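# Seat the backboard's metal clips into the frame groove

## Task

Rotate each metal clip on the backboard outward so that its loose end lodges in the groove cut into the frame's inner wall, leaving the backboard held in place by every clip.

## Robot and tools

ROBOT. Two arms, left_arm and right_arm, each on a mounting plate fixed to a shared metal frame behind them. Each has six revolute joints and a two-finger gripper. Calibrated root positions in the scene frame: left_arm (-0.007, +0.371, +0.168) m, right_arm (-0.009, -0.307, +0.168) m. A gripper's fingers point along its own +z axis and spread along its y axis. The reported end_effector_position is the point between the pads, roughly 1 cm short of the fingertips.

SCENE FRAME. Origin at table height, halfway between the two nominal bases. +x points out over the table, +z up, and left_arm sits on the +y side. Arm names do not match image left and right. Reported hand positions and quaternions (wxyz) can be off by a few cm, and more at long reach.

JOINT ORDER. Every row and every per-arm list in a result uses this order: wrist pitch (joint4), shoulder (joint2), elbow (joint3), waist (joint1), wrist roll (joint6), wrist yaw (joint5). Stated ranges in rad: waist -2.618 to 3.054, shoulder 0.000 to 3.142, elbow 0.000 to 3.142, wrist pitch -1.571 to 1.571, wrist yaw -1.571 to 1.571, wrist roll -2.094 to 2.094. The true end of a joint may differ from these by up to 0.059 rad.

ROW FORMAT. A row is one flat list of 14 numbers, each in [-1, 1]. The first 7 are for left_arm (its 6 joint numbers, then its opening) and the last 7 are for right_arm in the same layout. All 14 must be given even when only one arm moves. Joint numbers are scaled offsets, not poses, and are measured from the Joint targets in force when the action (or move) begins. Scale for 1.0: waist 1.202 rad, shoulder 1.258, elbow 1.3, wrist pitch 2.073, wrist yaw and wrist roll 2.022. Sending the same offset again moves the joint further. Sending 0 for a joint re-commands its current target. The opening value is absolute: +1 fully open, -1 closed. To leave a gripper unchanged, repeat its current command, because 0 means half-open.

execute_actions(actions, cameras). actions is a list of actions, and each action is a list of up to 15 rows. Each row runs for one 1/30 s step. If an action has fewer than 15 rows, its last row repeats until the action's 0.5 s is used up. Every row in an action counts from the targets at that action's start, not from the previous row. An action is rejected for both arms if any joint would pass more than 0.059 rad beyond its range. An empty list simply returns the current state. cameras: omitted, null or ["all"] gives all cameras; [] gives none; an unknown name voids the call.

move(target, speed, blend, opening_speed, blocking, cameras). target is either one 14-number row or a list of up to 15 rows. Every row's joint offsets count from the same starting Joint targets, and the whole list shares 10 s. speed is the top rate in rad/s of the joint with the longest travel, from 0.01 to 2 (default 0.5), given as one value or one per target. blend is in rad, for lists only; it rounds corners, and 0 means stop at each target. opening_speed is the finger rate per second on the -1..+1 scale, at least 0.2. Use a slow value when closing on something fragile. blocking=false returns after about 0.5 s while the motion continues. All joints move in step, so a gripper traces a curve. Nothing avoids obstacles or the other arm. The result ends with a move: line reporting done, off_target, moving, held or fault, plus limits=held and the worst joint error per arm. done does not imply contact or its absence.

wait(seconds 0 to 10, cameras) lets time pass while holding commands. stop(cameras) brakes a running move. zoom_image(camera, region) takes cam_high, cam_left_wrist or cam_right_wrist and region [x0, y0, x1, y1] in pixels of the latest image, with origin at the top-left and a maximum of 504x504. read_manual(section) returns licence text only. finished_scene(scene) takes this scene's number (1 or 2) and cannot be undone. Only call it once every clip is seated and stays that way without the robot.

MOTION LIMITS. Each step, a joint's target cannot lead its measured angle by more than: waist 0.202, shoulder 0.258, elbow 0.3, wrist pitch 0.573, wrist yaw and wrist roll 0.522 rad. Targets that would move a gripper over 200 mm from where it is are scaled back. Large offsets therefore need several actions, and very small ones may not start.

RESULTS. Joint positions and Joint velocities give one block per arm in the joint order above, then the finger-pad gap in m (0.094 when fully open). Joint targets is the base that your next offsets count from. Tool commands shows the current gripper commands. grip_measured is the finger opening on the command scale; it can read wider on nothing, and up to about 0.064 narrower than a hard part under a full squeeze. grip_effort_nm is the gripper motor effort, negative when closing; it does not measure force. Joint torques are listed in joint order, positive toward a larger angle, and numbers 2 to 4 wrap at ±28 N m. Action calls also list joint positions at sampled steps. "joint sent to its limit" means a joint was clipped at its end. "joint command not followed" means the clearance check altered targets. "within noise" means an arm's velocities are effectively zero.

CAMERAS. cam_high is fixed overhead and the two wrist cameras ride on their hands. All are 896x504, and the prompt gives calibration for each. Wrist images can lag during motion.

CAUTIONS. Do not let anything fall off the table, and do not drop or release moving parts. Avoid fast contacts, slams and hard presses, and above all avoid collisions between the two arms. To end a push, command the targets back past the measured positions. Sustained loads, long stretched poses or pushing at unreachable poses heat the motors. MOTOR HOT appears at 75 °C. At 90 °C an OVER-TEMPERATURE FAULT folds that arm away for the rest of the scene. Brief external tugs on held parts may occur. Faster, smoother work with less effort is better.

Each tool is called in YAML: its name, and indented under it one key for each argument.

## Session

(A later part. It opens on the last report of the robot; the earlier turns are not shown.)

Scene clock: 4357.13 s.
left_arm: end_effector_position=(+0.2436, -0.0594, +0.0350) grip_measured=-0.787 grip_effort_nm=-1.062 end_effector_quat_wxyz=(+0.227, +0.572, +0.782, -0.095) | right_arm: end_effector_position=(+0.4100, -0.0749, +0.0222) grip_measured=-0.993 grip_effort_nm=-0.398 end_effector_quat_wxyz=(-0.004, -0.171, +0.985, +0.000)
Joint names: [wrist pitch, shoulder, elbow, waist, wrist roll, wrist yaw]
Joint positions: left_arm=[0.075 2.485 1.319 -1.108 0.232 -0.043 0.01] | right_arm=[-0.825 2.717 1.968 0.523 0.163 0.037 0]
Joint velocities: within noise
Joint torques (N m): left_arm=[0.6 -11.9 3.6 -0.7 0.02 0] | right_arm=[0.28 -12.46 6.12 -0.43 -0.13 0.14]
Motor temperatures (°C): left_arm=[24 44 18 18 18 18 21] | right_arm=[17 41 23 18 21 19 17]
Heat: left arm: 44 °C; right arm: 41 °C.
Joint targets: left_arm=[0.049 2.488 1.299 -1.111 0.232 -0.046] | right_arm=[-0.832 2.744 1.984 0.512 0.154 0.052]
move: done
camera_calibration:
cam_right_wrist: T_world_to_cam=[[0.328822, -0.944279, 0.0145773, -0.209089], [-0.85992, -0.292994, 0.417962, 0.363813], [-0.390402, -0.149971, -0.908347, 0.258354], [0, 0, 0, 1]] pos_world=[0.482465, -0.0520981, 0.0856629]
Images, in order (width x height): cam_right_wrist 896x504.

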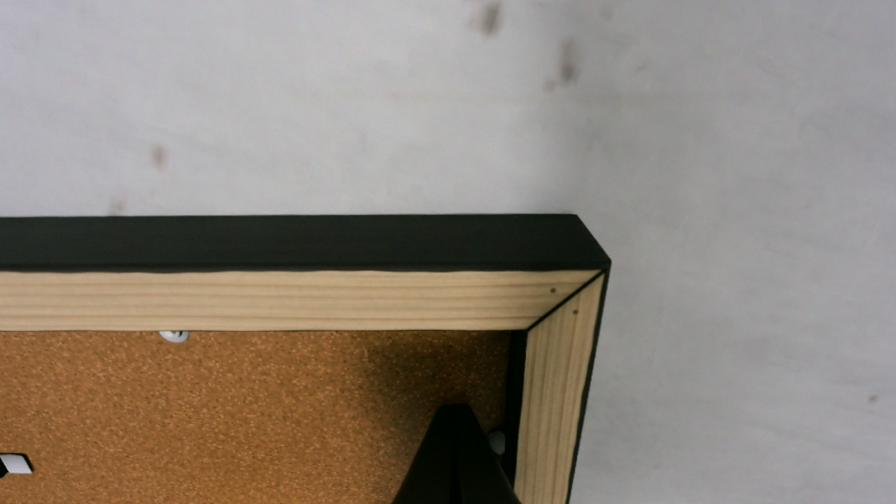

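move:
  target:
    - [0,0,0,0,0,0,-0.85,0,0.003,0,-0.01,-0.006,0,-1]
    - [0,0,0,0,0,0,-0.85,0,0.003,0,-0.02,-0.012,0,-1]
  speed: 0.1
  cameras: ["cam_right_wrist"]

Scene clock: 4362.53 s.
left_arm: end_effector_position=(+0.2436, -0.0594, +0.0350) grip_measured=-0.787 grip_effort_nm=-1.057 end_effector_quat_wxyz=(+0.227, +0.572, +0.782, -0.095) | right_arm: end_effector_position=(+0.4114, -0.0772, +0.0222) grip_measured=-0.993 grip_effort_nm=-0.403 end_effector_quat_wxyz=(-0.007, -0.176, +0.984, +0.010)
Joint names: [wrist pitch, shoulder, elbow, waist, wrist roll, wrist yaw]
Joint positions: left_arm=[0.075 2.485 1.319 -1.108 0.232 -0.043 0.01] | right_arm=[-0.826 2.717 1.969 0.51 0.139 0.017 0]
Joint velocities: within noise
Joint torques (N m): left_arm=[0.59 -12.01 3.82 -0.76 0.01 0.03] | right_arm=[0.28 -12.16 6.04 -1.48 -0.14 0.34]
Motor temperatures (°C): left_arm=[24 44 18 18 18 18 21] | right_arm=[17 40 24 18 21 19 17]
Heat: left arm: 44 °C; right arm: 40 °C.
Joint targets: left_arm=[0.049 2.488 1.299 -1.111 0.232 -0.046] | right_arm=[-0.832 2.748 1.984 0.487 0.130 0.052]
move: done
camera_calibration:
cam_right_wrist: T_world_to_cam=[[0.339513, -0.940587, -0.00515134, -0.215397], [-0.852564, -0.310044, 0.420723, 0.359966], [-0.397324, -0.138449, -0.907174, 0.262239], [0, 0, 0, 1]] pos_world=[0.484217, -0.0546873, 0.0853411]
Images, in order (width x height): cam_right_wrist 896x504.

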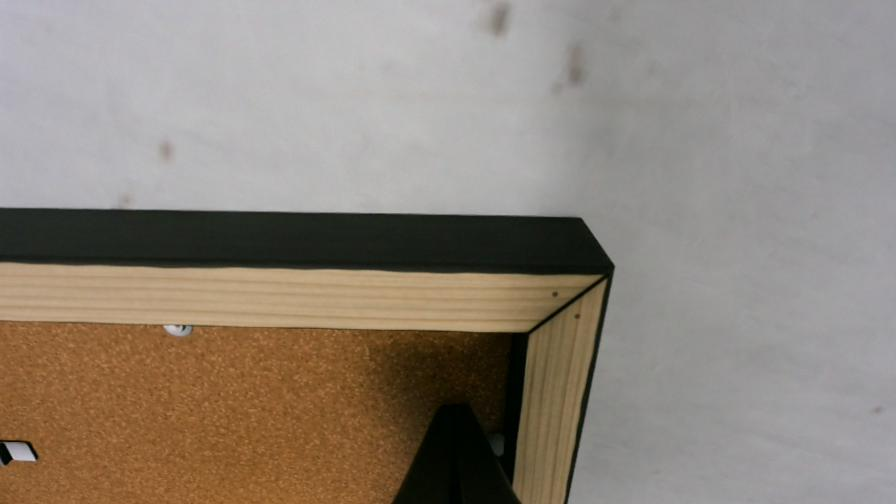

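move:
  target:
    - [0,0,0,0,0,0,-0.85,0,0.003,0,-0.01,-0.003,0,-1]
    - [0,0,0,0,0,0,-0.85,0,0.003,0,-0.02,-0.006,0,-1]
  speed: 0.1
  cameras: ["cam_right_wrist"]

Scene clock: 4366.60 s.
left_arm: end_effector_position=(+0.2437, -0.0596, +0.0351) grip_measured=-0.787 grip_effort_nm=-1.067 end_effector_quat_wxyz=(+0.228, +0.572, +0.782, -0.095) | right_arm: end_effector_position=(+0.4149, -0.0841, +0.0223) grip_measured=-0.993 grip_effort_nm=-0.393 end_effector_quat_wxyz=(-0.010, -0.171, +0.985, +0.015)
Joint names: [wrist pitch, shoulder, elbow, waist, wrist roll, wrist yaw]
Joint positions: left_arm=[0.076 2.485 1.319 -1.108 0.232 -0.043 0.01] | right_arm=[-0.829 2.717 1.971 0.49 0.129 0.005 0]
Joint velocities: within noise
Joint torques (N m): left_arm=[0.57 -11.92 3.67 -0.77 0.02 0] | right_arm=[0.31 -11.81 5.89 -1.81 -0.12 0.47]
Motor temperatures (°C): left_arm=[23 44 18 18 18 18 21] | right_arm=[17 40 24 18 21 19 17]
Heat: left arm: 44 °C; right arm: 40 °C.
Joint targets: left_arm=[0.049 2.488 1.299 -1.111 0.231 -0.046] | right_arm=[-0.833 2.752 1.984 0.463 0.118 0.052]
move: off_target (right_arm); right_arm: the wrist yaw is farthest, 0.047 rad from its target
camera_calibration:
cam_right_wrist: T_world_to_cam=[[0.329337, -0.944061, -0.0169261, -0.218876], [-0.852694, -0.305067, 0.424084, 0.361114], [-0.405524, -0.125234, -0.905465, 0.267208], [0, 0, 0, 1]] pos_world=[0.488363, -0.0630046, 0.0851002]
Images, in order (width x height): cam_right_wrist 896x504.

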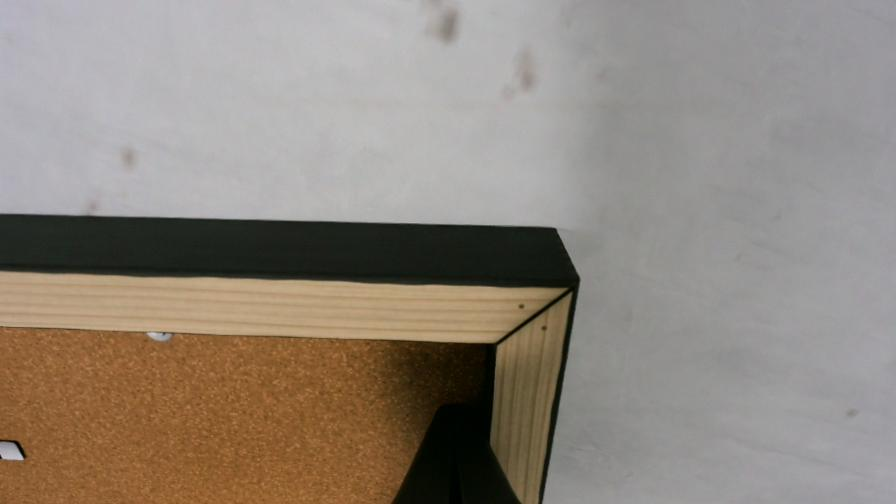

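move:
  target:
    - [0,0,0,0,0,0,-0.85,0,0,0,0.0416,0.015,0,-1]
    - [0,0,0,0,0,0,-0.85,-0.01,-0.1113,0,0.0416,0.015,0,-1]
    - [0,0,0,0,0,0,-0.85,0.0415,-0.1208,-0.1177,0.089,-0.7433,0,-0.5]
    - [0,0,0,0,0,0,-0.85,0.0415,-0.0731,-0.1177,0.089,-0.7433,0,-0.5]
  speed: 0.5
  cameras: ["cam_right_wrist"]

zoom_image:
  camera: "cam_right_wrist"
  region: [390, 400, 540, 504]

Scene clock: 4379.10 s.
left_arm: end_effector_position=(+0.2435, -0.0596, +0.0350) grip_measured=-0.787 grip_effort_nm=-1.062 end_effector_quat_wxyz=(+0.228, +0.572, +0.782, -0.095) | right_arm: end_effector_position=(+0.3936, -0.0659, +0.0299) grip_measured=-0.502 grip_effort_nm=0.066 end_effector_quat_wxyz=(-0.006, +0.820, -0.573, +0.007)
Joint names: [wrist pitch, shoulder, elbow, waist, wrist roll, wrist yaw]
Joint positions: left_arm=[0.076 2.485 1.318 -1.108 0.232 -0.043 0.01] | right_arm=[-0.753 2.642 1.843 0.561 -1.378 0.047 0.023]
Joint velocities: within noise
Joint torques (N m): left_arm=[0.59 -11.97 3.71 -0.64 0 -0.05] | right_arm=[0.47 -12.85 4.08 1.57 -0.11 0.04]
Motor temperatures (°C): left_arm=[23 44 17 18 18 18 21] | right_arm=[17 41 24 18 21 19 17]
Heat: left arm: 44 °C; right arm: 41 °C.
Joint targets: left_arm=[0.049 2.488 1.299 -1.111 0.231 -0.045] | right_arm=[-0.747 2.660 1.831 0.571 -1.385 0.052]
move: done; target 3's new numbers were sent with right_arm's shoulder 0.042 rad from that target
camera_calibration:
cam_right_wrist: T_world_to_cam=[[0.941224, 0.336174, 0.0329398, -0.352526], [0.293125, -0.861349, 0.414916, -0.142092], [0.167857, -0.380873, -0.909263, 0.0252659], [0, 0, 0, 1]] pos_world=[0.369215, 0.00574262, 0.0935417]
Images, in order (width x height): cam_right_wrist 896x504.

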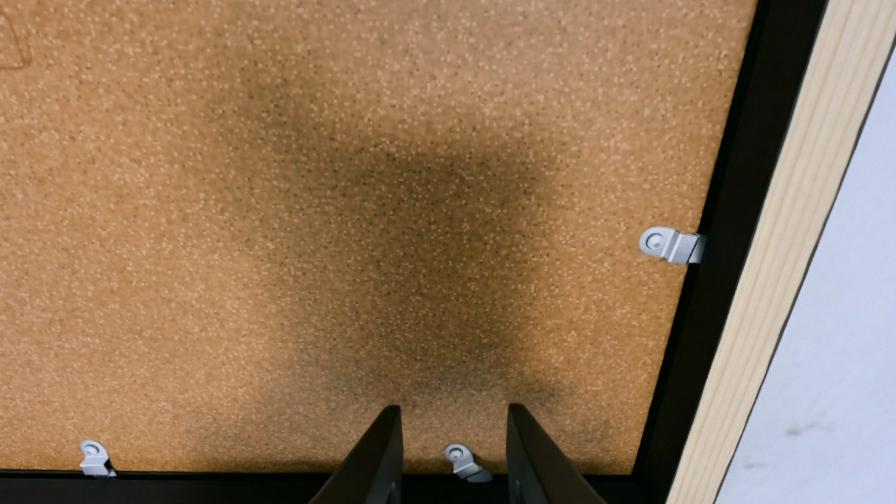

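Scaled by 3.360.

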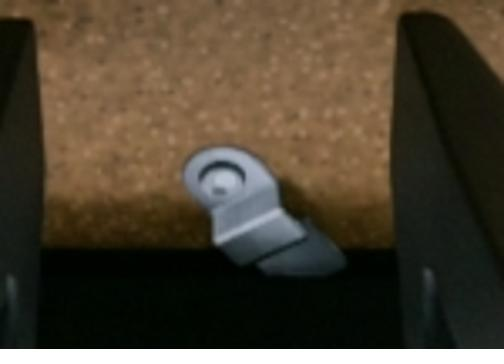

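move:
  target:
    - [0,0,0,0,0,0,-0.85,0,0.018,0,0,0,0,-0.5]
    - [0,0,0,0,0,0,-0.85,0,0.018,0,-0.025,-0.01,0,-0.5]
    - [0,0,0,0,0,0,-0.85,0,0.018,0,-0.042,-0.018,0,-0.5]
  speed: 0.1
  cameras: ["cam_right_wrist"]

zoom_image:
  camera: "cam_right_wrist"
  region: [390, 400, 540, 504]

Scene clock: 4388.03 s.
left_arm: end_effector_position=(+0.2435, -0.0596, +0.0350) grip_measured=-0.787 grip_effort_nm=-1.053 end_effector_quat_wxyz=(+0.228, +0.572, +0.782, -0.095) | right_arm: end_effector_position=(+0.3978, -0.0785, +0.0220) grip_measured=-0.502 grip_effort_nm=0.056 end_effector_quat_wxyz=(-0.001, +0.821, -0.571, +0.003)
Joint names: [wrist pitch, shoulder, elbow, waist, wrist roll, wrist yaw]
Joint positions: left_arm=[0.076 2.485 1.318 -1.108 0.232 -0.043 0.01] | right_arm=[-0.747 2.658 1.843 0.532 -1.411 0.044 0.023]
Joint velocities: within noise
Joint torques (N m): left_arm=[0.57 -12.07 3.78 -0.68 -0.01 -0.02] | right_arm=[0.37 -12.34 4.05 -0.47 -0.14 0.07]
Motor temperatures (°C): left_arm=[23 44 17 18 18 18 21] | right_arm=[17 41 24 18 21 19 17]
Heat: left arm: 44 °C; right arm: 41 °C.
Joint targets: left_arm=[0.049 2.488 1.299 -1.111 0.231 -0.045] | right_arm=[-0.746 2.682 1.831 0.520 -1.422 0.052]
move: done
camera_calibration:
cam_right_wrist: T_world_to_cam=[[0.940346, 0.339532, 0.0216092, -0.351076], [0.300736, -0.85924, 0.413841, -0.153719], [0.15908, -0.382655, -0.910093, 0.0159767], [0, 0, 0, 1]] pos_world=[0.373821, -0.00676654, 0.085742]
Images, in order (width x height): cam_right_wrist 896x504.

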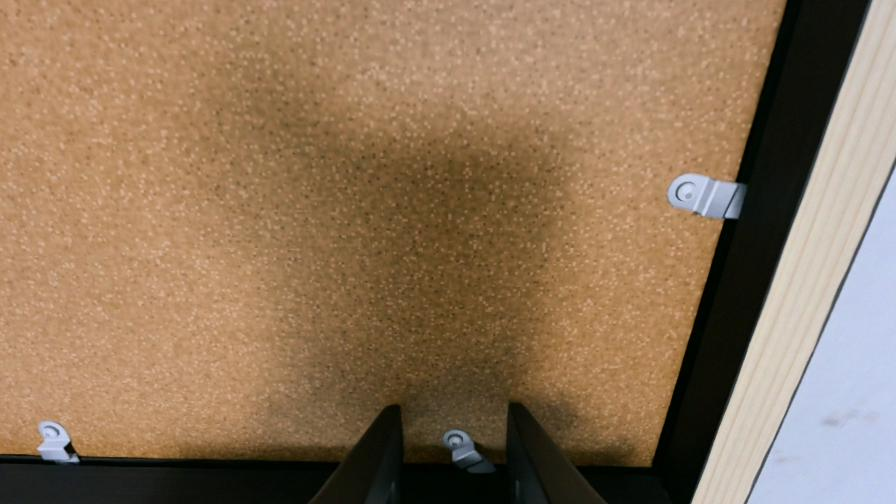

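Scaled by 3.360.

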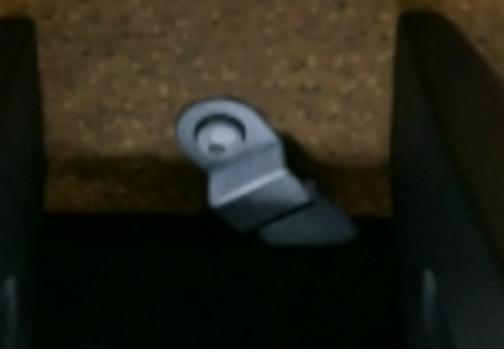

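move:
  target:
    - [0,0,0,0,0,0,-0.85,0,0.0015,0,-0.012,-0.004,0,-0.5]
    - [0,0,0,0,0,0,-0.85,0,0.0015,0,-0.012,-0.004,0,-0.85]
  speed: 0.1
  opening_speed: 0.3
  cameras: ["cam_right_wrist"]

zoom_image:
  camera: "cam_right_wrist"
  region: [390, 400, 540, 504]

Scene clock: 4394.83 s.
left_arm: end_effector_position=(+0.2435, -0.0596, +0.0350) grip_measured=-0.787 grip_effort_nm=-1.057 end_effector_quat_wxyz=(+0.228, +0.572, +0.782, -0.095) | right_arm: end_effector_position=(+0.4002, -0.0798, +0.0218) grip_measured=-0.847 grip_effort_nm=-0.188 end_effector_quat_wxyz=(-0.005, +0.822, -0.570, +0.001)
Joint names: [wrist pitch, shoulder, elbow, waist, wrist roll, wrist yaw]
Joint positions: left_arm=[0.076 2.485 1.318 -1.108 0.232 -0.043 0.01] | right_arm=[-0.74 2.658 1.843 0.524 -1.422 0.038 0.007]
Joint velocities: within noise
Joint torques (N m): left_arm=[0.56 -12.1 3.58 -0.55 0.01 0.01] | right_arm=[0.33 -12.16 4.03 -1.11 -0.11 0.13]
Motor temperatures (°C): left_arm=[23 44 17 18 18 18 21] | right_arm=[17 42 23 18 21 19 17]
Heat: left arm: 44 °C; right arm: 42 °C.
Joint targets: left_arm=[0.049 2.488 1.299 -1.111 0.231 -0.045] | right_arm=[-0.747 2.684 1.831 0.505 -1.430 0.052]
move: done
camera_calibration:
cam_right_wrist: T_world_to_cam=[[0.939189, 0.342387, 0.0263619, -0.352315], [0.302653, -0.861573, 0.407545, -0.156315], [0.162251, -0.374783, -0.912804, 0.014405], [0, 0, 0, 1]] pos_world=[0.375863, -0.00864963, 0.086142]
Images, in order (width x height): cam_right_wrist 896x504.

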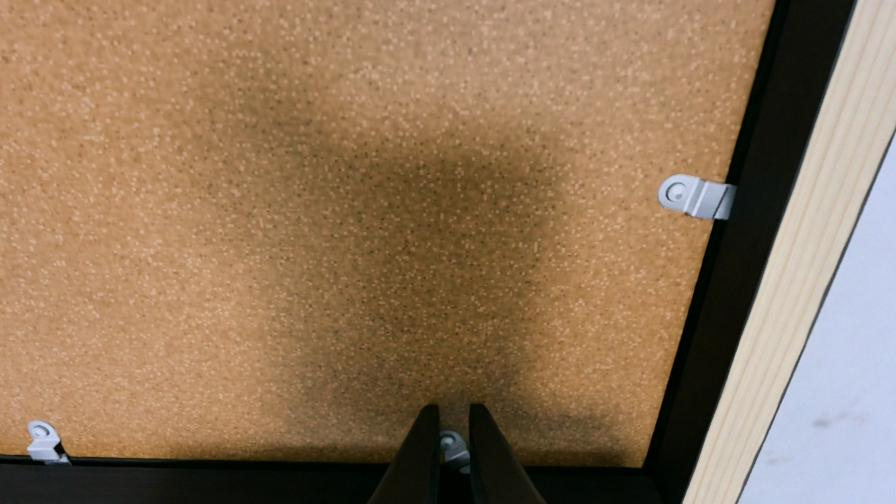

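Scaled by 3.360.

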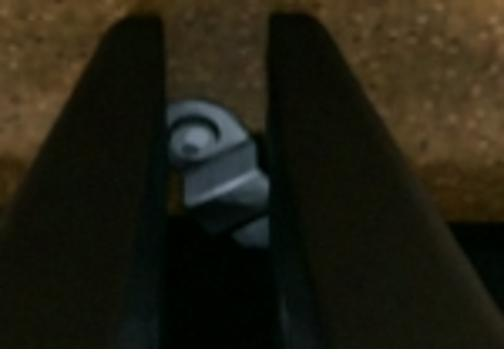

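move:
  target: [0,0,0,0,0,0,-0.85,0,0,0,0,0,0,-0.93]
  opening_speed: 0.3
  cameras: ["cam_right_wrist"]

zoom_image:
  camera: "cam_right_wrist"
  region: [390, 400, 540, 504]

Scene clock: 4398.70 s.
left_arm: end_effector_position=(+0.2435, -0.0596, +0.0350) grip_measured=-0.787 grip_effort_nm=-1.053 end_effector_quat_wxyz=(+0.228, +0.572, +0.782, -0.095) | right_arm: end_effector_position=(+0.3999, -0.0798, +0.0218) grip_measured=-0.925 grip_effort_nm=-0.330 end_effector_quat_wxyz=(-0.005, +0.822, -0.569, +0.001)
Joint names: [wrist pitch, shoulder, elbow, waist, wrist roll, wrist yaw]
Joint positions: left_arm=[0.076 2.485 1.318 -1.108 0.232 -0.043 0.01] | right_arm=[-0.741 2.658 1.843 0.524 -1.424 0.036 0.004]
Joint velocities: within noise
Joint torques (N m): left_arm=[0.55 -12.14 3.69 -0.62 0.04 -0.01] | right_arm=[0.34 -12.12 4.04 -1.09 -0.11 0.15]
Motor temperatures (°C): left_arm=[23 44 17 18 18 18 21] | right_arm=[17 42 23 18 21 19 17]
Heat: left arm: 44 °C; right arm: 42 °C.
Joint targets: left_arm=[0.049 2.488 1.299 -1.111 0.231 -0.046] | right_arm=[-0.747 2.684 1.831 0.506 -1.430 0.052]
move: done
camera_calibration:
cam_right_wrist: T_world_to_cam=[[0.938686, 0.34384, 0.0253654, -0.351772], [0.304579, -0.861478, 0.406309, -0.156993], [0.161557, -0.37367, -0.913384, 0.014807], [0, 0, 0, 1]] pos_world=[0.375628, -0.00875983, 0.0862349]
Images, in order (width x height): cam_right_wrist 896x504.

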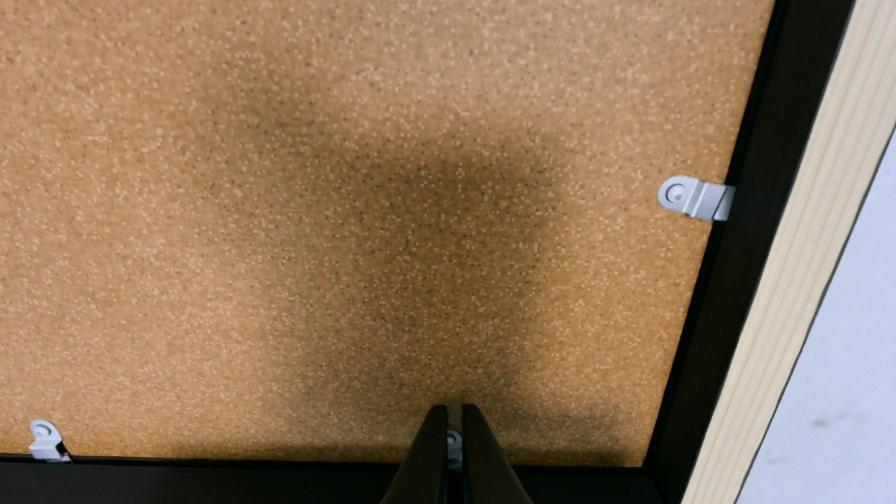

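Scaled by 3.360.

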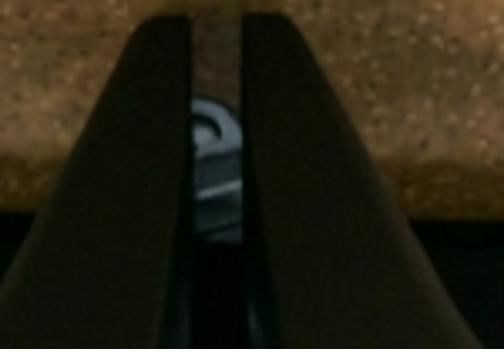

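move:
  target: [0,0,0,0,0,0,-0.85,0,0,0,0,0,0,-0.6]
  opening_speed: 0.5
  cameras: ["cam_right_wrist"]

zoom_image:
  camera: "cam_right_wrist"
  region: [390, 400, 540, 504]

Scene clock: 4403.47 s.
left_arm: end_effector_position=(+0.2435, -0.0596, +0.0350) grip_measured=-0.787 grip_effort_nm=-1.053 end_effector_quat_wxyz=(+0.228, +0.572, +0.782, -0.095) | right_arm: end_effector_position=(+0.4051, -0.0782, +0.0219) grip_measured=-0.602 grip_effort_nm=0.076 end_effector_quat_wxyz=(-0.015, +0.821, -0.570, +0.005)
Joint names: [wrist pitch, shoulder, elbow, waist, wrist roll, wrist yaw]
Joint positions: left_arm=[0.076 2.485 1.318 -1.108 0.232 -0.043 0.01] | right_arm=[-0.72 2.658 1.843 0.522 -1.424 0.036 0.019]
Joint velocities: within noise
Joint torques (N m): left_arm=[0.57 -12.01 3.74 -0.68 0 0.04] | right_arm=[0.16 -12.21 4.07 -0.88 -0.1 0.15]
Motor temperatures (°C): left_arm=[23 44 17 18 18 18 21] | right_arm=[17 42 23 18 21 19 17]
Heat: left arm: 44 °C; right arm: 42 °C.
Joint targets: left_arm=[0.049 2.488 1.299 -1.111 0.231 -0.046] | right_arm=[-0.746 2.684 1.831 0.506 -1.430 0.052]
move: done
camera_calibration:
cam_right_wrist: T_world_to_cam=[[0.938962, 0.340884, 0.0463513, -0.357973], [0.294672, -0.866467, 0.402994, -0.153497], [0.177536, -0.364738, -0.914028, 0.00887605], [0, 0, 0, 1]] pos_world=[0.379779, -0.00773552, 0.086564]
Images, in order (width x height): cam_right_wrist 896x504.

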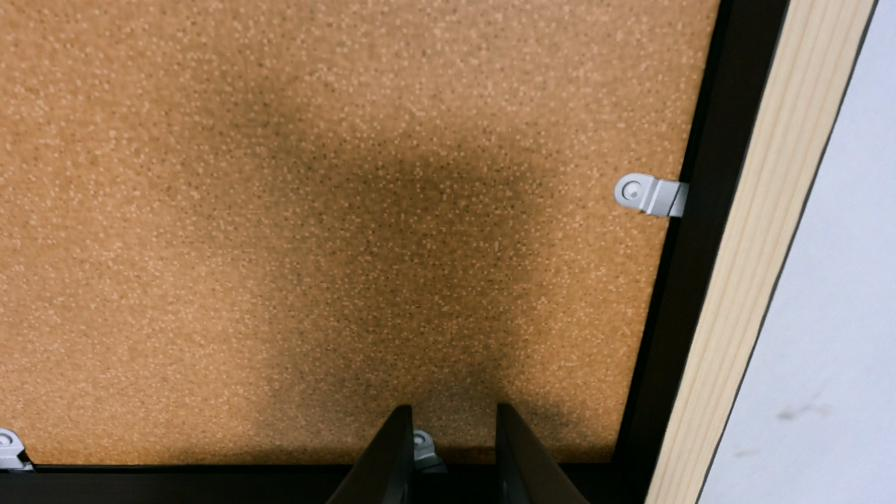

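Scaled by 3.360.

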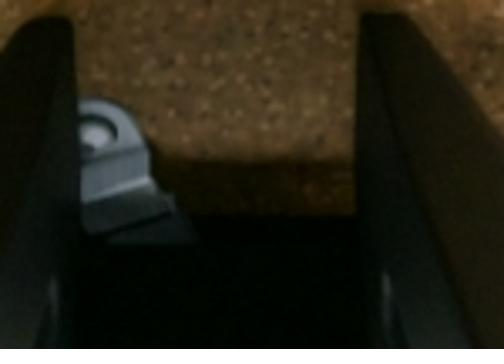

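move:
  target:
    - [0,0,0,0,0,0,-0.85,0,-0.06,0,0,0,0,-0.6]
    - [0,0,0,0,0,0,-0.85,0.004,-0.06,-0.008,0.03,0.01,0,-0.6]
    - [0,0,0,0,0,0,-0.85,0.004,0.0,-0.008,0.03,0.01,0,-0.6]
    - [0,0,0,0,0,0,-0.85,0.004,0.0,-0.008,0.0,0.0,0,-0.6]
  speed: 0.2
  cameras: ["cam_right_wrist"]

zoom_image:
  camera: "cam_right_wrist"
  region: [390, 400, 540, 504]

Scene clock: 4417.50 s.
left_arm: end_effector_position=(+0.2435, -0.0596, +0.0350) grip_measured=-0.787 grip_effort_nm=-1.067 end_effector_quat_wxyz=(+0.228, +0.572, +0.782, -0.095) | right_arm: end_effector_position=(+0.4014, -0.0796, +0.0221) grip_measured=-0.602 grip_effort_nm=0.061 end_effector_quat_wxyz=(-0.010, +0.821, -0.571, +0.004)
Joint names: [wrist pitch, shoulder, elbow, waist, wrist roll, wrist yaw]
Joint positions: left_arm=[0.076 2.485 1.318 -1.108 0.232 -0.042 0.01] | right_arm=[-0.726 2.653 1.833 0.524 -1.42 0.038 0.019]
Joint velocities: within noise
Joint torques (N m): left_arm=[0.56 -11.99 3.69 -0.57 0.02 -0.01] | right_arm=[0.3 -11.62 3.99 -1.09 -0.13 0.13]
Motor temperatures (°C): left_arm=[23 44 17 18 18 18 21] | right_arm=[17 42 23 18 21 19 17]
Heat: left arm: 44 °C; right arm: 42 °C.
Joint targets: left_arm=[0.049 2.488 1.299 -1.111 0.231 -0.045] | right_arm=[-0.738 2.684 1.821 0.505 -1.430 0.052]
move: done
camera_calibration:
cam_right_wrist: T_world_to_cam=[[0.93983, 0.339721, 0.0361665, -0.354236], [0.296748, -0.864203, 0.406318, -0.154467], [0.16929, -0.371137, -0.913016, 0.0120234], [0, 0, 0, 1]] pos_world=[0.376724, -0.00868647, 0.0865516]
Images, in order (width x height): cam_right_wrist 896x504.

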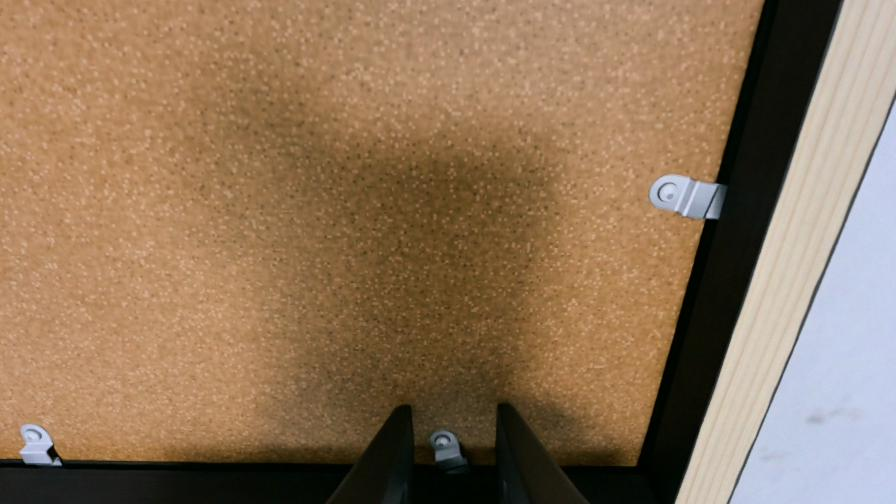

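Scaled by 3.360.

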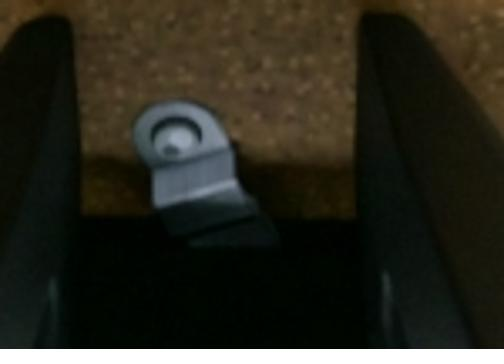

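move:
  target: [0,0,0,0,0,0,-0.85,0,0.0,0,0,0,0,-0.88]
  opening_speed: 0.3
  cameras: []

move:
  target: [0,0,0,0,0,0,-0.85,0,0,0,0,0,0,-0.6]
  opening_speed: 0.5
  cameras: ["cam_right_wrist"]

zoom_image:
  camera: "cam_right_wrist"
  region: [390, 400, 540, 504]

Scene clock: 4423.80 s.
left_arm: end_effector_position=(+0.2435, -0.0596, +0.0350) grip_measured=-0.787 grip_effort_nm=-1.048 end_effector_quat_wxyz=(+0.228, +0.572, +0.782, -0.095) | right_arm: end_effector_position=(+0.3998, -0.0802, +0.0221) grip_measured=-0.877 grip_effort_nm=-0.217 end_effector_quat_wxyz=(-0.007, +0.822, -0.570, +0.002)
Joint names: [wrist pitch, shoulder, elbow, waist, wrist roll, wrist yaw]
Joint positions: left_arm=[0.076 2.485 1.318 -1.108 0.232 -0.042 0.01] | right_arm=[-0.733 2.653 1.833 0.524 -1.422 0.036 0.006]
Joint velocities: within noise
Joint torques (N m): left_arm=[0.58 -12.05 3.81 -0.79 0 -0.04] | right_arm=[0.34 -11.6 4 -1.07 -0.12 0.14]
Motor temperatures (°C): left_arm=[23 44 17 18 18 18 21] | right_arm=[17 41 23 18 21 19 17]
Heat: left arm: 44 °C; right arm: 41 °C.
Joint targets: left_arm=[0.049 2.488 1.299 -1.111 0.231 -0.045] | right_arm=[-0.738 2.684 1.821 0.505 -1.430 0.052]
move: done
No camera images: "cameras" was empty.

Scene clock: 4424.57 s.
left_arm: end_effector_position=(+0.2435, -0.0596, +0.0350) grip_measured=-0.787 grip_effort_nm=-1.062 end_effector_quat_wxyz=(+0.228, +0.572, +0.782, -0.095) | right_arm: end_effector_position=(+0.4042, -0.0788, +0.0222) grip_measured=-0.602 grip_effort_nm=0.076 end_effector_quat_wxyz=(-0.015, +0.821, -0.571, +0.006)
Joint names: [wrist pitch, shoulder, elbow, waist, wrist roll, wrist yaw]
Joint positions: left_arm=[0.076 2.485 1.318 -1.108 0.232 -0.042 0.01] | right_arm=[-0.715 2.653 1.833 0.522 -1.422 0.036 0.019]
Joint velocities: within noise
Joint torques (N m): left_arm=[0.58 -11.88 3.66 -0.84 0.03 -0.02] | right_arm=[0.19 -11.64 4.03 -0.91 -0.1 0.15]
Motor temperatures (°C): left_arm=[23 44 17 18 18 18 21] | right_arm=[17 41 23 18 21 19 17]
Heat: left arm: 44 °C; right arm: 41 °C.
Joint targets: left_arm=[0.049 2.488 1.299 -1.111 0.231 -0.046] | right_arm=[-0.738 2.684 1.821 0.505 -1.430 0.052]
move: done
camera_calibration:
cam_right_wrist: T_world_to_cam=[[0.939457, 0.339408, 0.0471497, -0.357249], [0.292981, -0.866957, 0.403171, -0.153222], [0.177716, -0.364948, -0.913909, 0.00899363], [0, 0, 0, 1]] pos_world=[0.378913, -0.00830161, 0.0868384]
Images, in order (width x height): cam_right_wrist 896x504.

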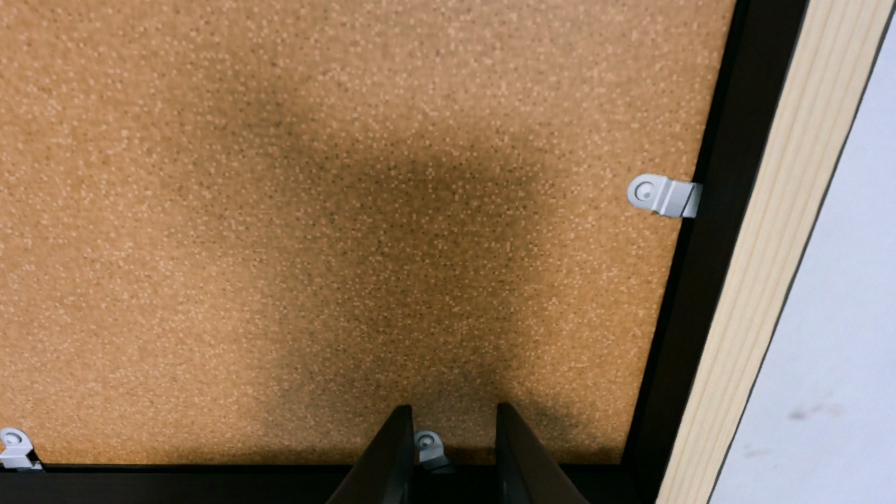

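Scaled by 3.360.

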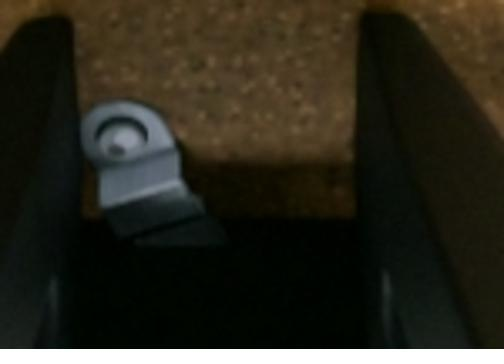

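move:
  target: [0,0,0,0,0,0,-0.85,0,0.0,0,0,0,0,-0.94]
  opening_speed: 0.3
  cameras: ["cam_right_wrist"]

zoom_image:
  camera: "cam_right_wrist"
  region: [390, 400, 540, 504]

move:
  target: [0,0,0,0,0,0,-0.85,0,0,0,0,0,0,-0.6]
  opening_speed: 0.5
  cameras: ["cam_right_wrist"]

zoom_image:
  camera: "cam_right_wrist"
  region: [390, 400, 540, 504]

Scene clock: 4435.03 s.
left_arm: end_effector_position=(+0.2435, -0.0596, +0.0350) grip_measured=-0.787 grip_effort_nm=-1.057 end_effector_quat_wxyz=(+0.228, +0.572, +0.782, -0.095) | right_arm: end_effector_position=(+0.3997, -0.0805, +0.0221) grip_measured=-0.934 grip_effort_nm=-0.369 end_effector_quat_wxyz=(-0.007, +0.821, -0.570, +0.000)
Joint names: [wrist pitch, shoulder, elbow, waist, wrist roll, wrist yaw]
Joint positions: left_arm=[0.076 2.485 1.318 -1.108 0.232 -0.042 0.01] | right_arm=[-0.734 2.653 1.833 0.522 -1.423 0.033 0.003]
Joint velocities: within noise
Joint torques (N m): left_arm=[0.59 -11.88 3.66 -0.66 0 -0.01] | right_arm=[0.33 -11.64 4.01 -0.91 -0.09 0.18]
Motor temperatures (°C): left_arm=[23 44 17 18 18 18 21] | right_arm=[17 41 23 18 21 19 17]
Heat: left arm: 44 °C; right arm: 41 °C.
Joint targets: left_arm=[0.049 2.488 1.299 -1.111 0.231 -0.046] | right_arm=[-0.738 2.684 1.821 0.505 -1.430 0.052]
move: done
camera_calibration:
cam_right_wrist: T_world_to_cam=[[0.9396, 0.341144, 0.0278121, -0.351964], [0.301754, -0.863972, 0.403109, -0.156664], [0.161547, -0.370369, -0.914729, 0.0150974], [0, 0, 0, 1]] pos_world=[0.37554, -0.00969121, 0.0867515]
Images, in order (width x height): cam_right_wrist 896x504.

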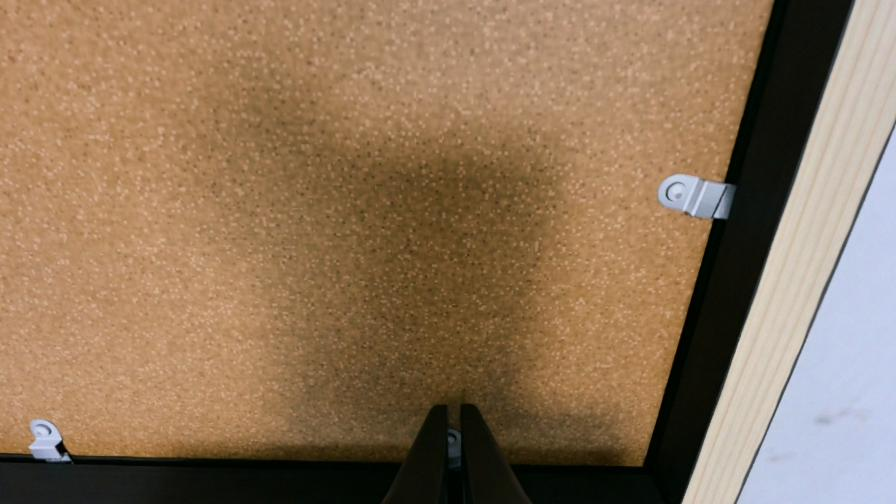

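Scaled by 3.360.

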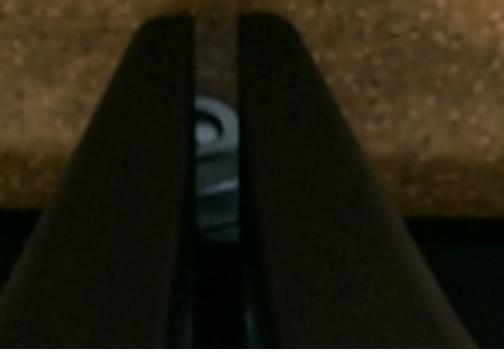

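Scene clock: 4435.93 s.
left_arm: end_effector_position=(+0.2435, -0.0596, +0.0350) grip_measured=-0.787 grip_effort_nm=-1.053 end_effector_quat_wxyz=(+0.228, +0.572, +0.782, -0.095) | right_arm: end_effector_position=(+0.4045, -0.0779, +0.0222) grip_measured=-0.602 grip_effort_nm=0.076 end_effector_quat_wxyz=(-0.017, +0.821, -0.571, +0.005)
Joint names: [wrist pitch, shoulder, elbow, waist, wrist roll, wrist yaw]
Joint positions: left_arm=[0.076 2.485 1.318 -1.108 0.232 -0.042 0.01] | right_arm=[-0.712 2.653 1.833 0.522 -1.423 0.033 0.019]
Joint velocities: within noise
Joint torques (N m): left_arm=[0.57 -11.95 3.74 -0.58 0.06 -0.01] | right_arm=[0.18 -11.7 4.01 -0.92 -0.11 0.18]
Motor temperatures (°C): left_arm=[23 44 17 18 18 18 21] | right_arm=[17 41 23 18 21 19 17]
Heat: left arm: 44 °C; right arm: 41 °C.
Joint targets: left_arm=[0.049 2.488 1.299 -1.111 0.231 -0.046] | right_arm=[-0.738 2.684 1.821 0.505 -1.430 0.052]
move: done
camera_calibration:
cam_right_wrist: T_world_to_cam=[[0.939161, 0.339927, 0.0492553, -0.357696], [0.293371, -0.868447, 0.399665, -0.15277], [0.178633, -0.3609, -0.915337, 0.0092546], [0, 0, 0, 1]] pos_world=[0.379099, -0.00774218, 0.0871463]
Images, in order (width x height): cam_right_wrist 896x504.

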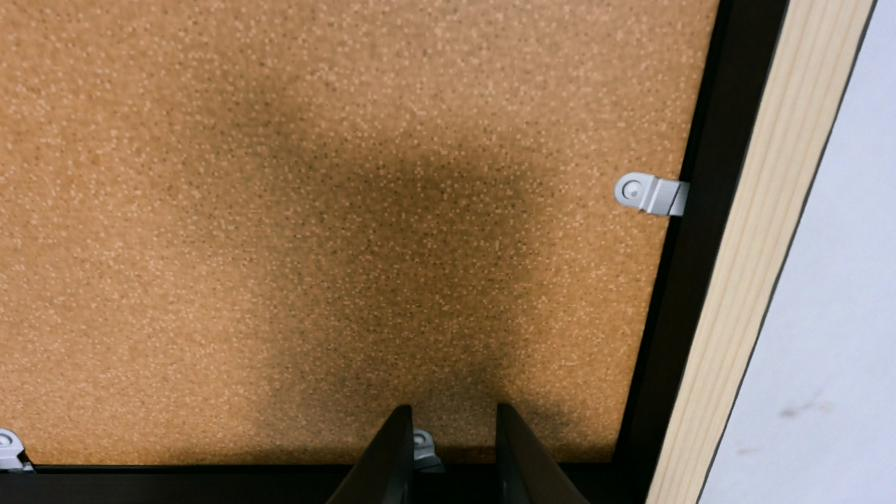

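Scaled by 3.360.

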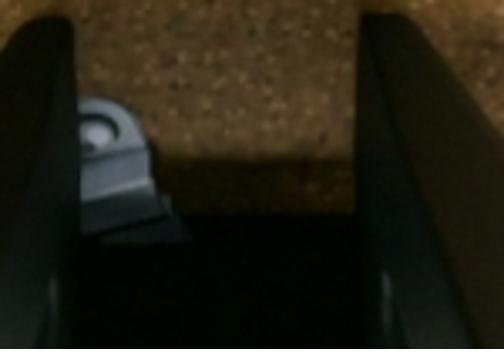

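move:
  target:
    - [0,0,0,0,0,0,-0.85,0,-0.06,0,0,0,0,-0.6]
    - [0,0,0,0,0,0,-0.85,-0.002,-0.06,0,0.03,0.01,0,-0.6]
    - [0,0,0,0,0,0,-0.85,-0.002,0.0,0,0.03,0.01,0,-0.6]
    - [0,0,0,0,0,0,-0.85,-0.002,0.0,0,0.0,0.0,0,-0.6]
    - [0,0,0,0,0,0,-0.85,-0.002,0.025,0,0.0,0.0,0,-0.6]
  speed: 0.2
  cameras: ["cam_right_wrist"]

move:
  target: [0,0,0,0,0,0,-0.85,0,0,0,0,0,0,-0.94]
  opening_speed: 0.3
  cameras: ["cam_right_wrist"]

zoom_image:
  camera: "cam_right_wrist"
  region: [390, 400, 540, 504]

Scene clock: 4465.47 s.
left_arm: end_effector_position=(+0.2434, -0.0596, +0.0350) grip_measured=-0.787 grip_effort_nm=-1.057 end_effector_quat_wxyz=(+0.228, +0.572, +0.782, -0.095) | right_arm: end_effector_position=(+0.4000, -0.0804, +0.0209) grip_measured=-0.602 grip_effort_nm=0.066 end_effector_quat_wxyz=(-0.007, +0.821, -0.571, +0.002)
Joint names: [wrist pitch, shoulder, elbow, waist, wrist roll, wrist yaw]
Joint positions: left_arm=[0.076 2.485 1.318 -1.108 0.232 -0.042 0.01] | right_arm=[-0.73 2.656 1.833 0.524 -1.421 0.038 0.019]
Joint velocities: within noise
Joint torques (N m): left_arm=[0.56 -11.97 3.75 -0.62 0.07 -0.02] | right_arm=[0.27 -9.05 4.01 -1.07 -0.13 0.12]
Motor temperatures (°C): left_arm=[23 44 17 18 18 18 21] | right_arm=[17 41 23 18 21 19 17]
Heat: left arm: 44 °C; right arm: 41 °C.
Joint targets: left_arm=[0.049 2.488 1.299 -1.111 0.231 -0.046] | right_arm=[-0.742 2.716 1.821 0.506 -1.430 0.052]
move: off_target (right_arm); right_arm: the shoulder is farthest, 0.060 rad from its target
camera_calibration:
cam_right_wrist: T_world_to_cam=[[0.939796, 0.340431, 0.0298343, -0.352359], [0.299524, -0.862596, 0.407693, -0.155266], [0.164526, -0.374212, -0.912632, 0.0125058], [0, 0, 0, 1]] pos_world=[0.375594, -0.00929865, 0.0852266]
Images, in order (width x height): cam_right_wrist 896x504.

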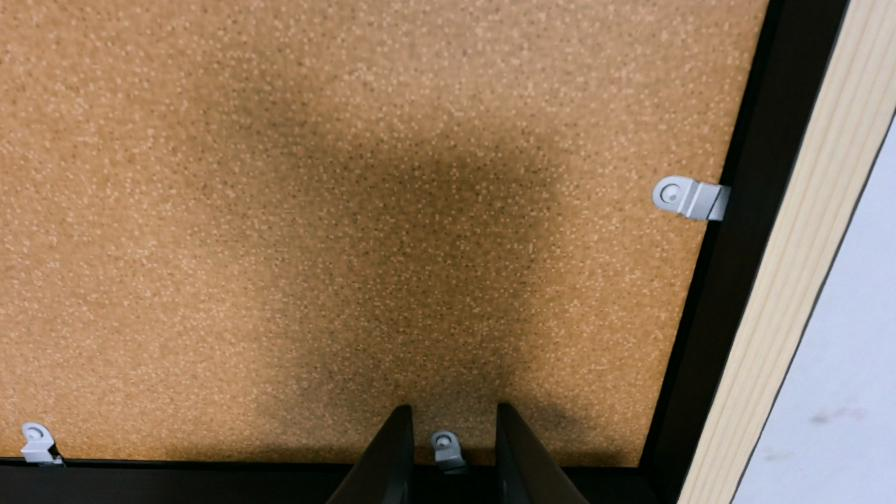

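Scene clock: 4466.80 s.
left_arm: end_effector_position=(+0.2434, -0.0596, +0.0350) grip_measured=-0.787 grip_effort_nm=-1.053 end_effector_quat_wxyz=(+0.228, +0.572, +0.782, -0.095) | right_arm: end_effector_position=(+0.3987, -0.0810, +0.0209) grip_measured=-0.935 grip_effort_nm=-0.330 end_effector_quat_wxyz=(-0.004, +0.822, -0.569, +0.001)
Joint names: [wrist pitch, shoulder, elbow, waist, wrist roll, wrist yaw]
Joint positions: left_arm=[0.076 2.485 1.318 -1.108 0.232 -0.042 0.01] | right_arm=[-0.735 2.656 1.833 0.524 -1.424 0.038 0.003]
Joint velocities: within noise
Joint torques (N m): left_arm=[0.55 -12.15 3.62 -0.61 0.03 -0.02] | right_arm=[0.32 -9.03 4.03 -1.1 -0.09 0.14]
Motor temperatures (°C): left_arm=[23 44 17 18 18 18 21] | right_arm=[17 40 23 18 21 19 17]
Heat: left arm: 44 °C; right arm: 40 °C.
Joint targets: left_arm=[0.049 2.488 1.299 -1.111 0.231 -0.046] | right_arm=[-0.742 2.716 1.821 0.506 -1.430 0.052]
move: off_target (right_arm); right_arm: the shoulder is farthest, 0.060 rad from its target
camera_calibration:
cam_right_wrist: T_world_to_cam=[[0.938816, 0.343577, 0.0240813, -0.350167], [0.304537, -0.860732, 0.407918, -0.157213], [0.160879, -0.375626, -0.912701, 0.0138351], [0, 0, 0, 1]] pos_world=[0.374394, -0.00981192, 0.0851897]
Images, in order (width x height): cam_right_wrist 896x504.

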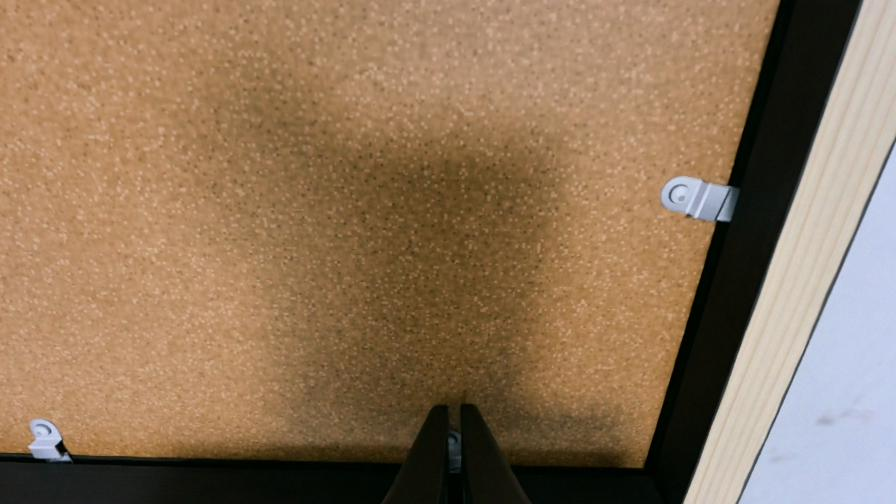

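Scaled by 3.360.

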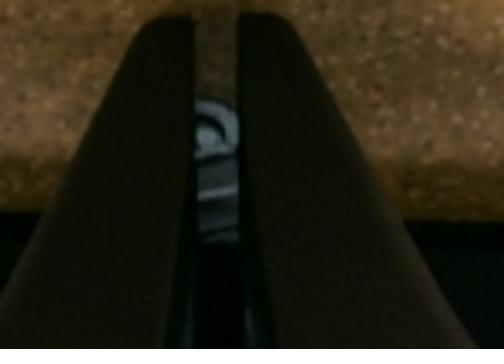

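move:
  target: [0,0,0,0,0,0,-0.85,0,0,0,0,0,0,-0.97]
  opening_speed: 0.3
  cameras: []

move:
  target:
    - [0,0,0,0,0,0,-0.85,0,0,0,0,0,0,-0.6]
    - [0,0,0,0,0,0,-0.85,0,-0.065,0,0.0,0,0,-0.6]
    - [0,0,0,0,0,0,-0.85,0,-0.065,0,0.03,0.01,0,-0.6]
  speed: 0.2
  cameras: ["cam_right_wrist"]

zoom_image:
  camera: "cam_right_wrist"
  region: [390, 390, 540, 494]

Scene clock: 4472.47 s.
left_arm: end_effector_position=(+0.2434, -0.0596, +0.0350) grip_measured=-0.787 grip_effort_nm=-1.057 end_effector_quat_wxyz=(+0.228, +0.572, +0.782, -0.095) | right_arm: end_effector_position=(+0.3984, -0.0811, +0.0209) grip_measured=-0.968 grip_effort_nm=-0.510 end_effector_quat_wxyz=(-0.004, +0.822, -0.569, +0.001)
Joint names: [wrist pitch, shoulder, elbow, waist, wrist roll, wrist yaw]
Joint positions: left_arm=[0.076 2.485 1.318 -1.108 0.232 -0.042 0.01] | right_arm=[-0.737 2.656 1.833 0.524 -1.424 0.038 0.002]
Joint velocities: left_arm=[within noise] | right_arm=[0.051 0.002 -0.002 -0.002 -0.051 0.066 0.008]
Joint torques (N m): left_arm=[0.56 -11.96 3.69 -0.68 0.01 -0.05] | right_arm=[0.33 -9.06 4 -1.06 -0.09 0.13]
Motor temperatures (°C): left_arm=[23 44 17 18 18 18 21] | right_arm=[17 39 23 18 21 19 17]
Heat: left arm: 44 °C; right arm: 39 °C.
Joint targets: left_arm=[0.049 2.488 1.299 -1.111 0.231 -0.046] | right_arm=[-0.743 2.716 1.821 0.506 -1.430 0.052]
move: off_target (right_arm); right_arm: the shoulder is farthest, 0.060 rad from its target
No camera images: "cameras" was empty.

Scene clock: 4474.00 s.
left_arm: end_effector_position=(+0.2433, -0.0597, +0.0350) grip_measured=-0.787 grip_effort_nm=-1.057 end_effector_quat_wxyz=(+0.227, +0.572, +0.782, -0.096) | right_arm: end_effector_position=(+0.4014, -0.0768, +0.0222) grip_measured=-0.602 grip_effort_nm=0.076 end_effector_quat_wxyz=(-0.010, +0.822, -0.569, +0.009)
Joint names: [wrist pitch, shoulder, elbow, waist, wrist roll, wrist yaw]
Joint positions: left_arm=[0.076 2.485 1.318 -1.108 0.232 -0.041 0.01] | right_arm=[-0.72 2.653 1.833 0.532 -1.417 0.047 0.019]
Joint velocities: within noise
Joint torques (N m): left_arm=[0.57 -12.01 3.7 -0.62 0.04 -0.03] | right_arm=[0.19 -16.32 4.04 1.51 0.02 0.04]
Motor temperatures (°C): left_arm=[23 44 17 18 18 18 21] | right_arm=[17 39 23 18 21 19 17]
Heat: left arm: 44 °C; right arm: 39 °C.
Joint targets: left_arm=[0.049 2.488 1.299 -1.111 0.231 -0.045] | right_arm=[-0.742 2.634 1.821 0.542 -1.409 0.052]
move: done
camera_calibration:
cam_right_wrist: T_world_to_cam=[[0.937643, 0.344893, 0.0432882, -0.35408], [0.297375, -0.860402, 0.413855, -0.152193], [0.179981, -0.375176, -0.909313, 0.00840252], [0, 0, 0, 1]] pos_world=[0.375747, -0.00567564, 0.085954]
Images, in order (width x height): cam_right_wrist 896x504.

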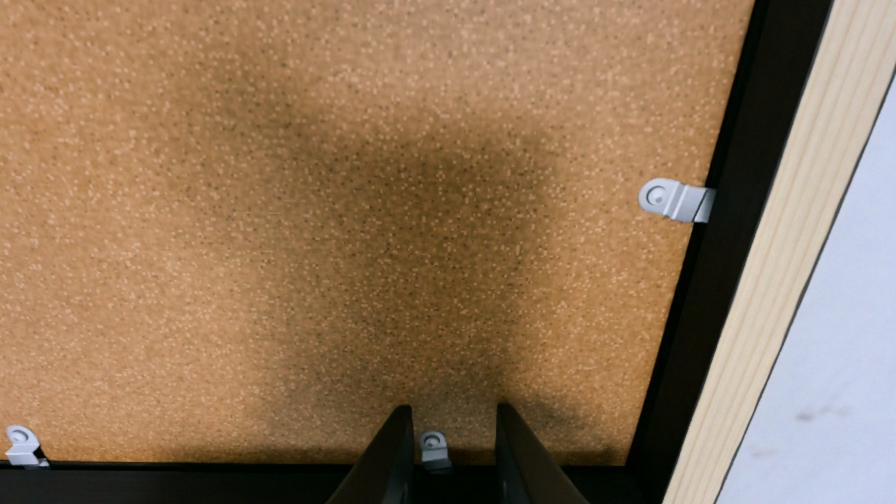

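Scaled by 3.360.

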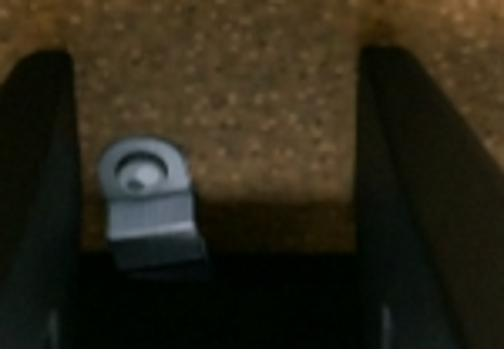

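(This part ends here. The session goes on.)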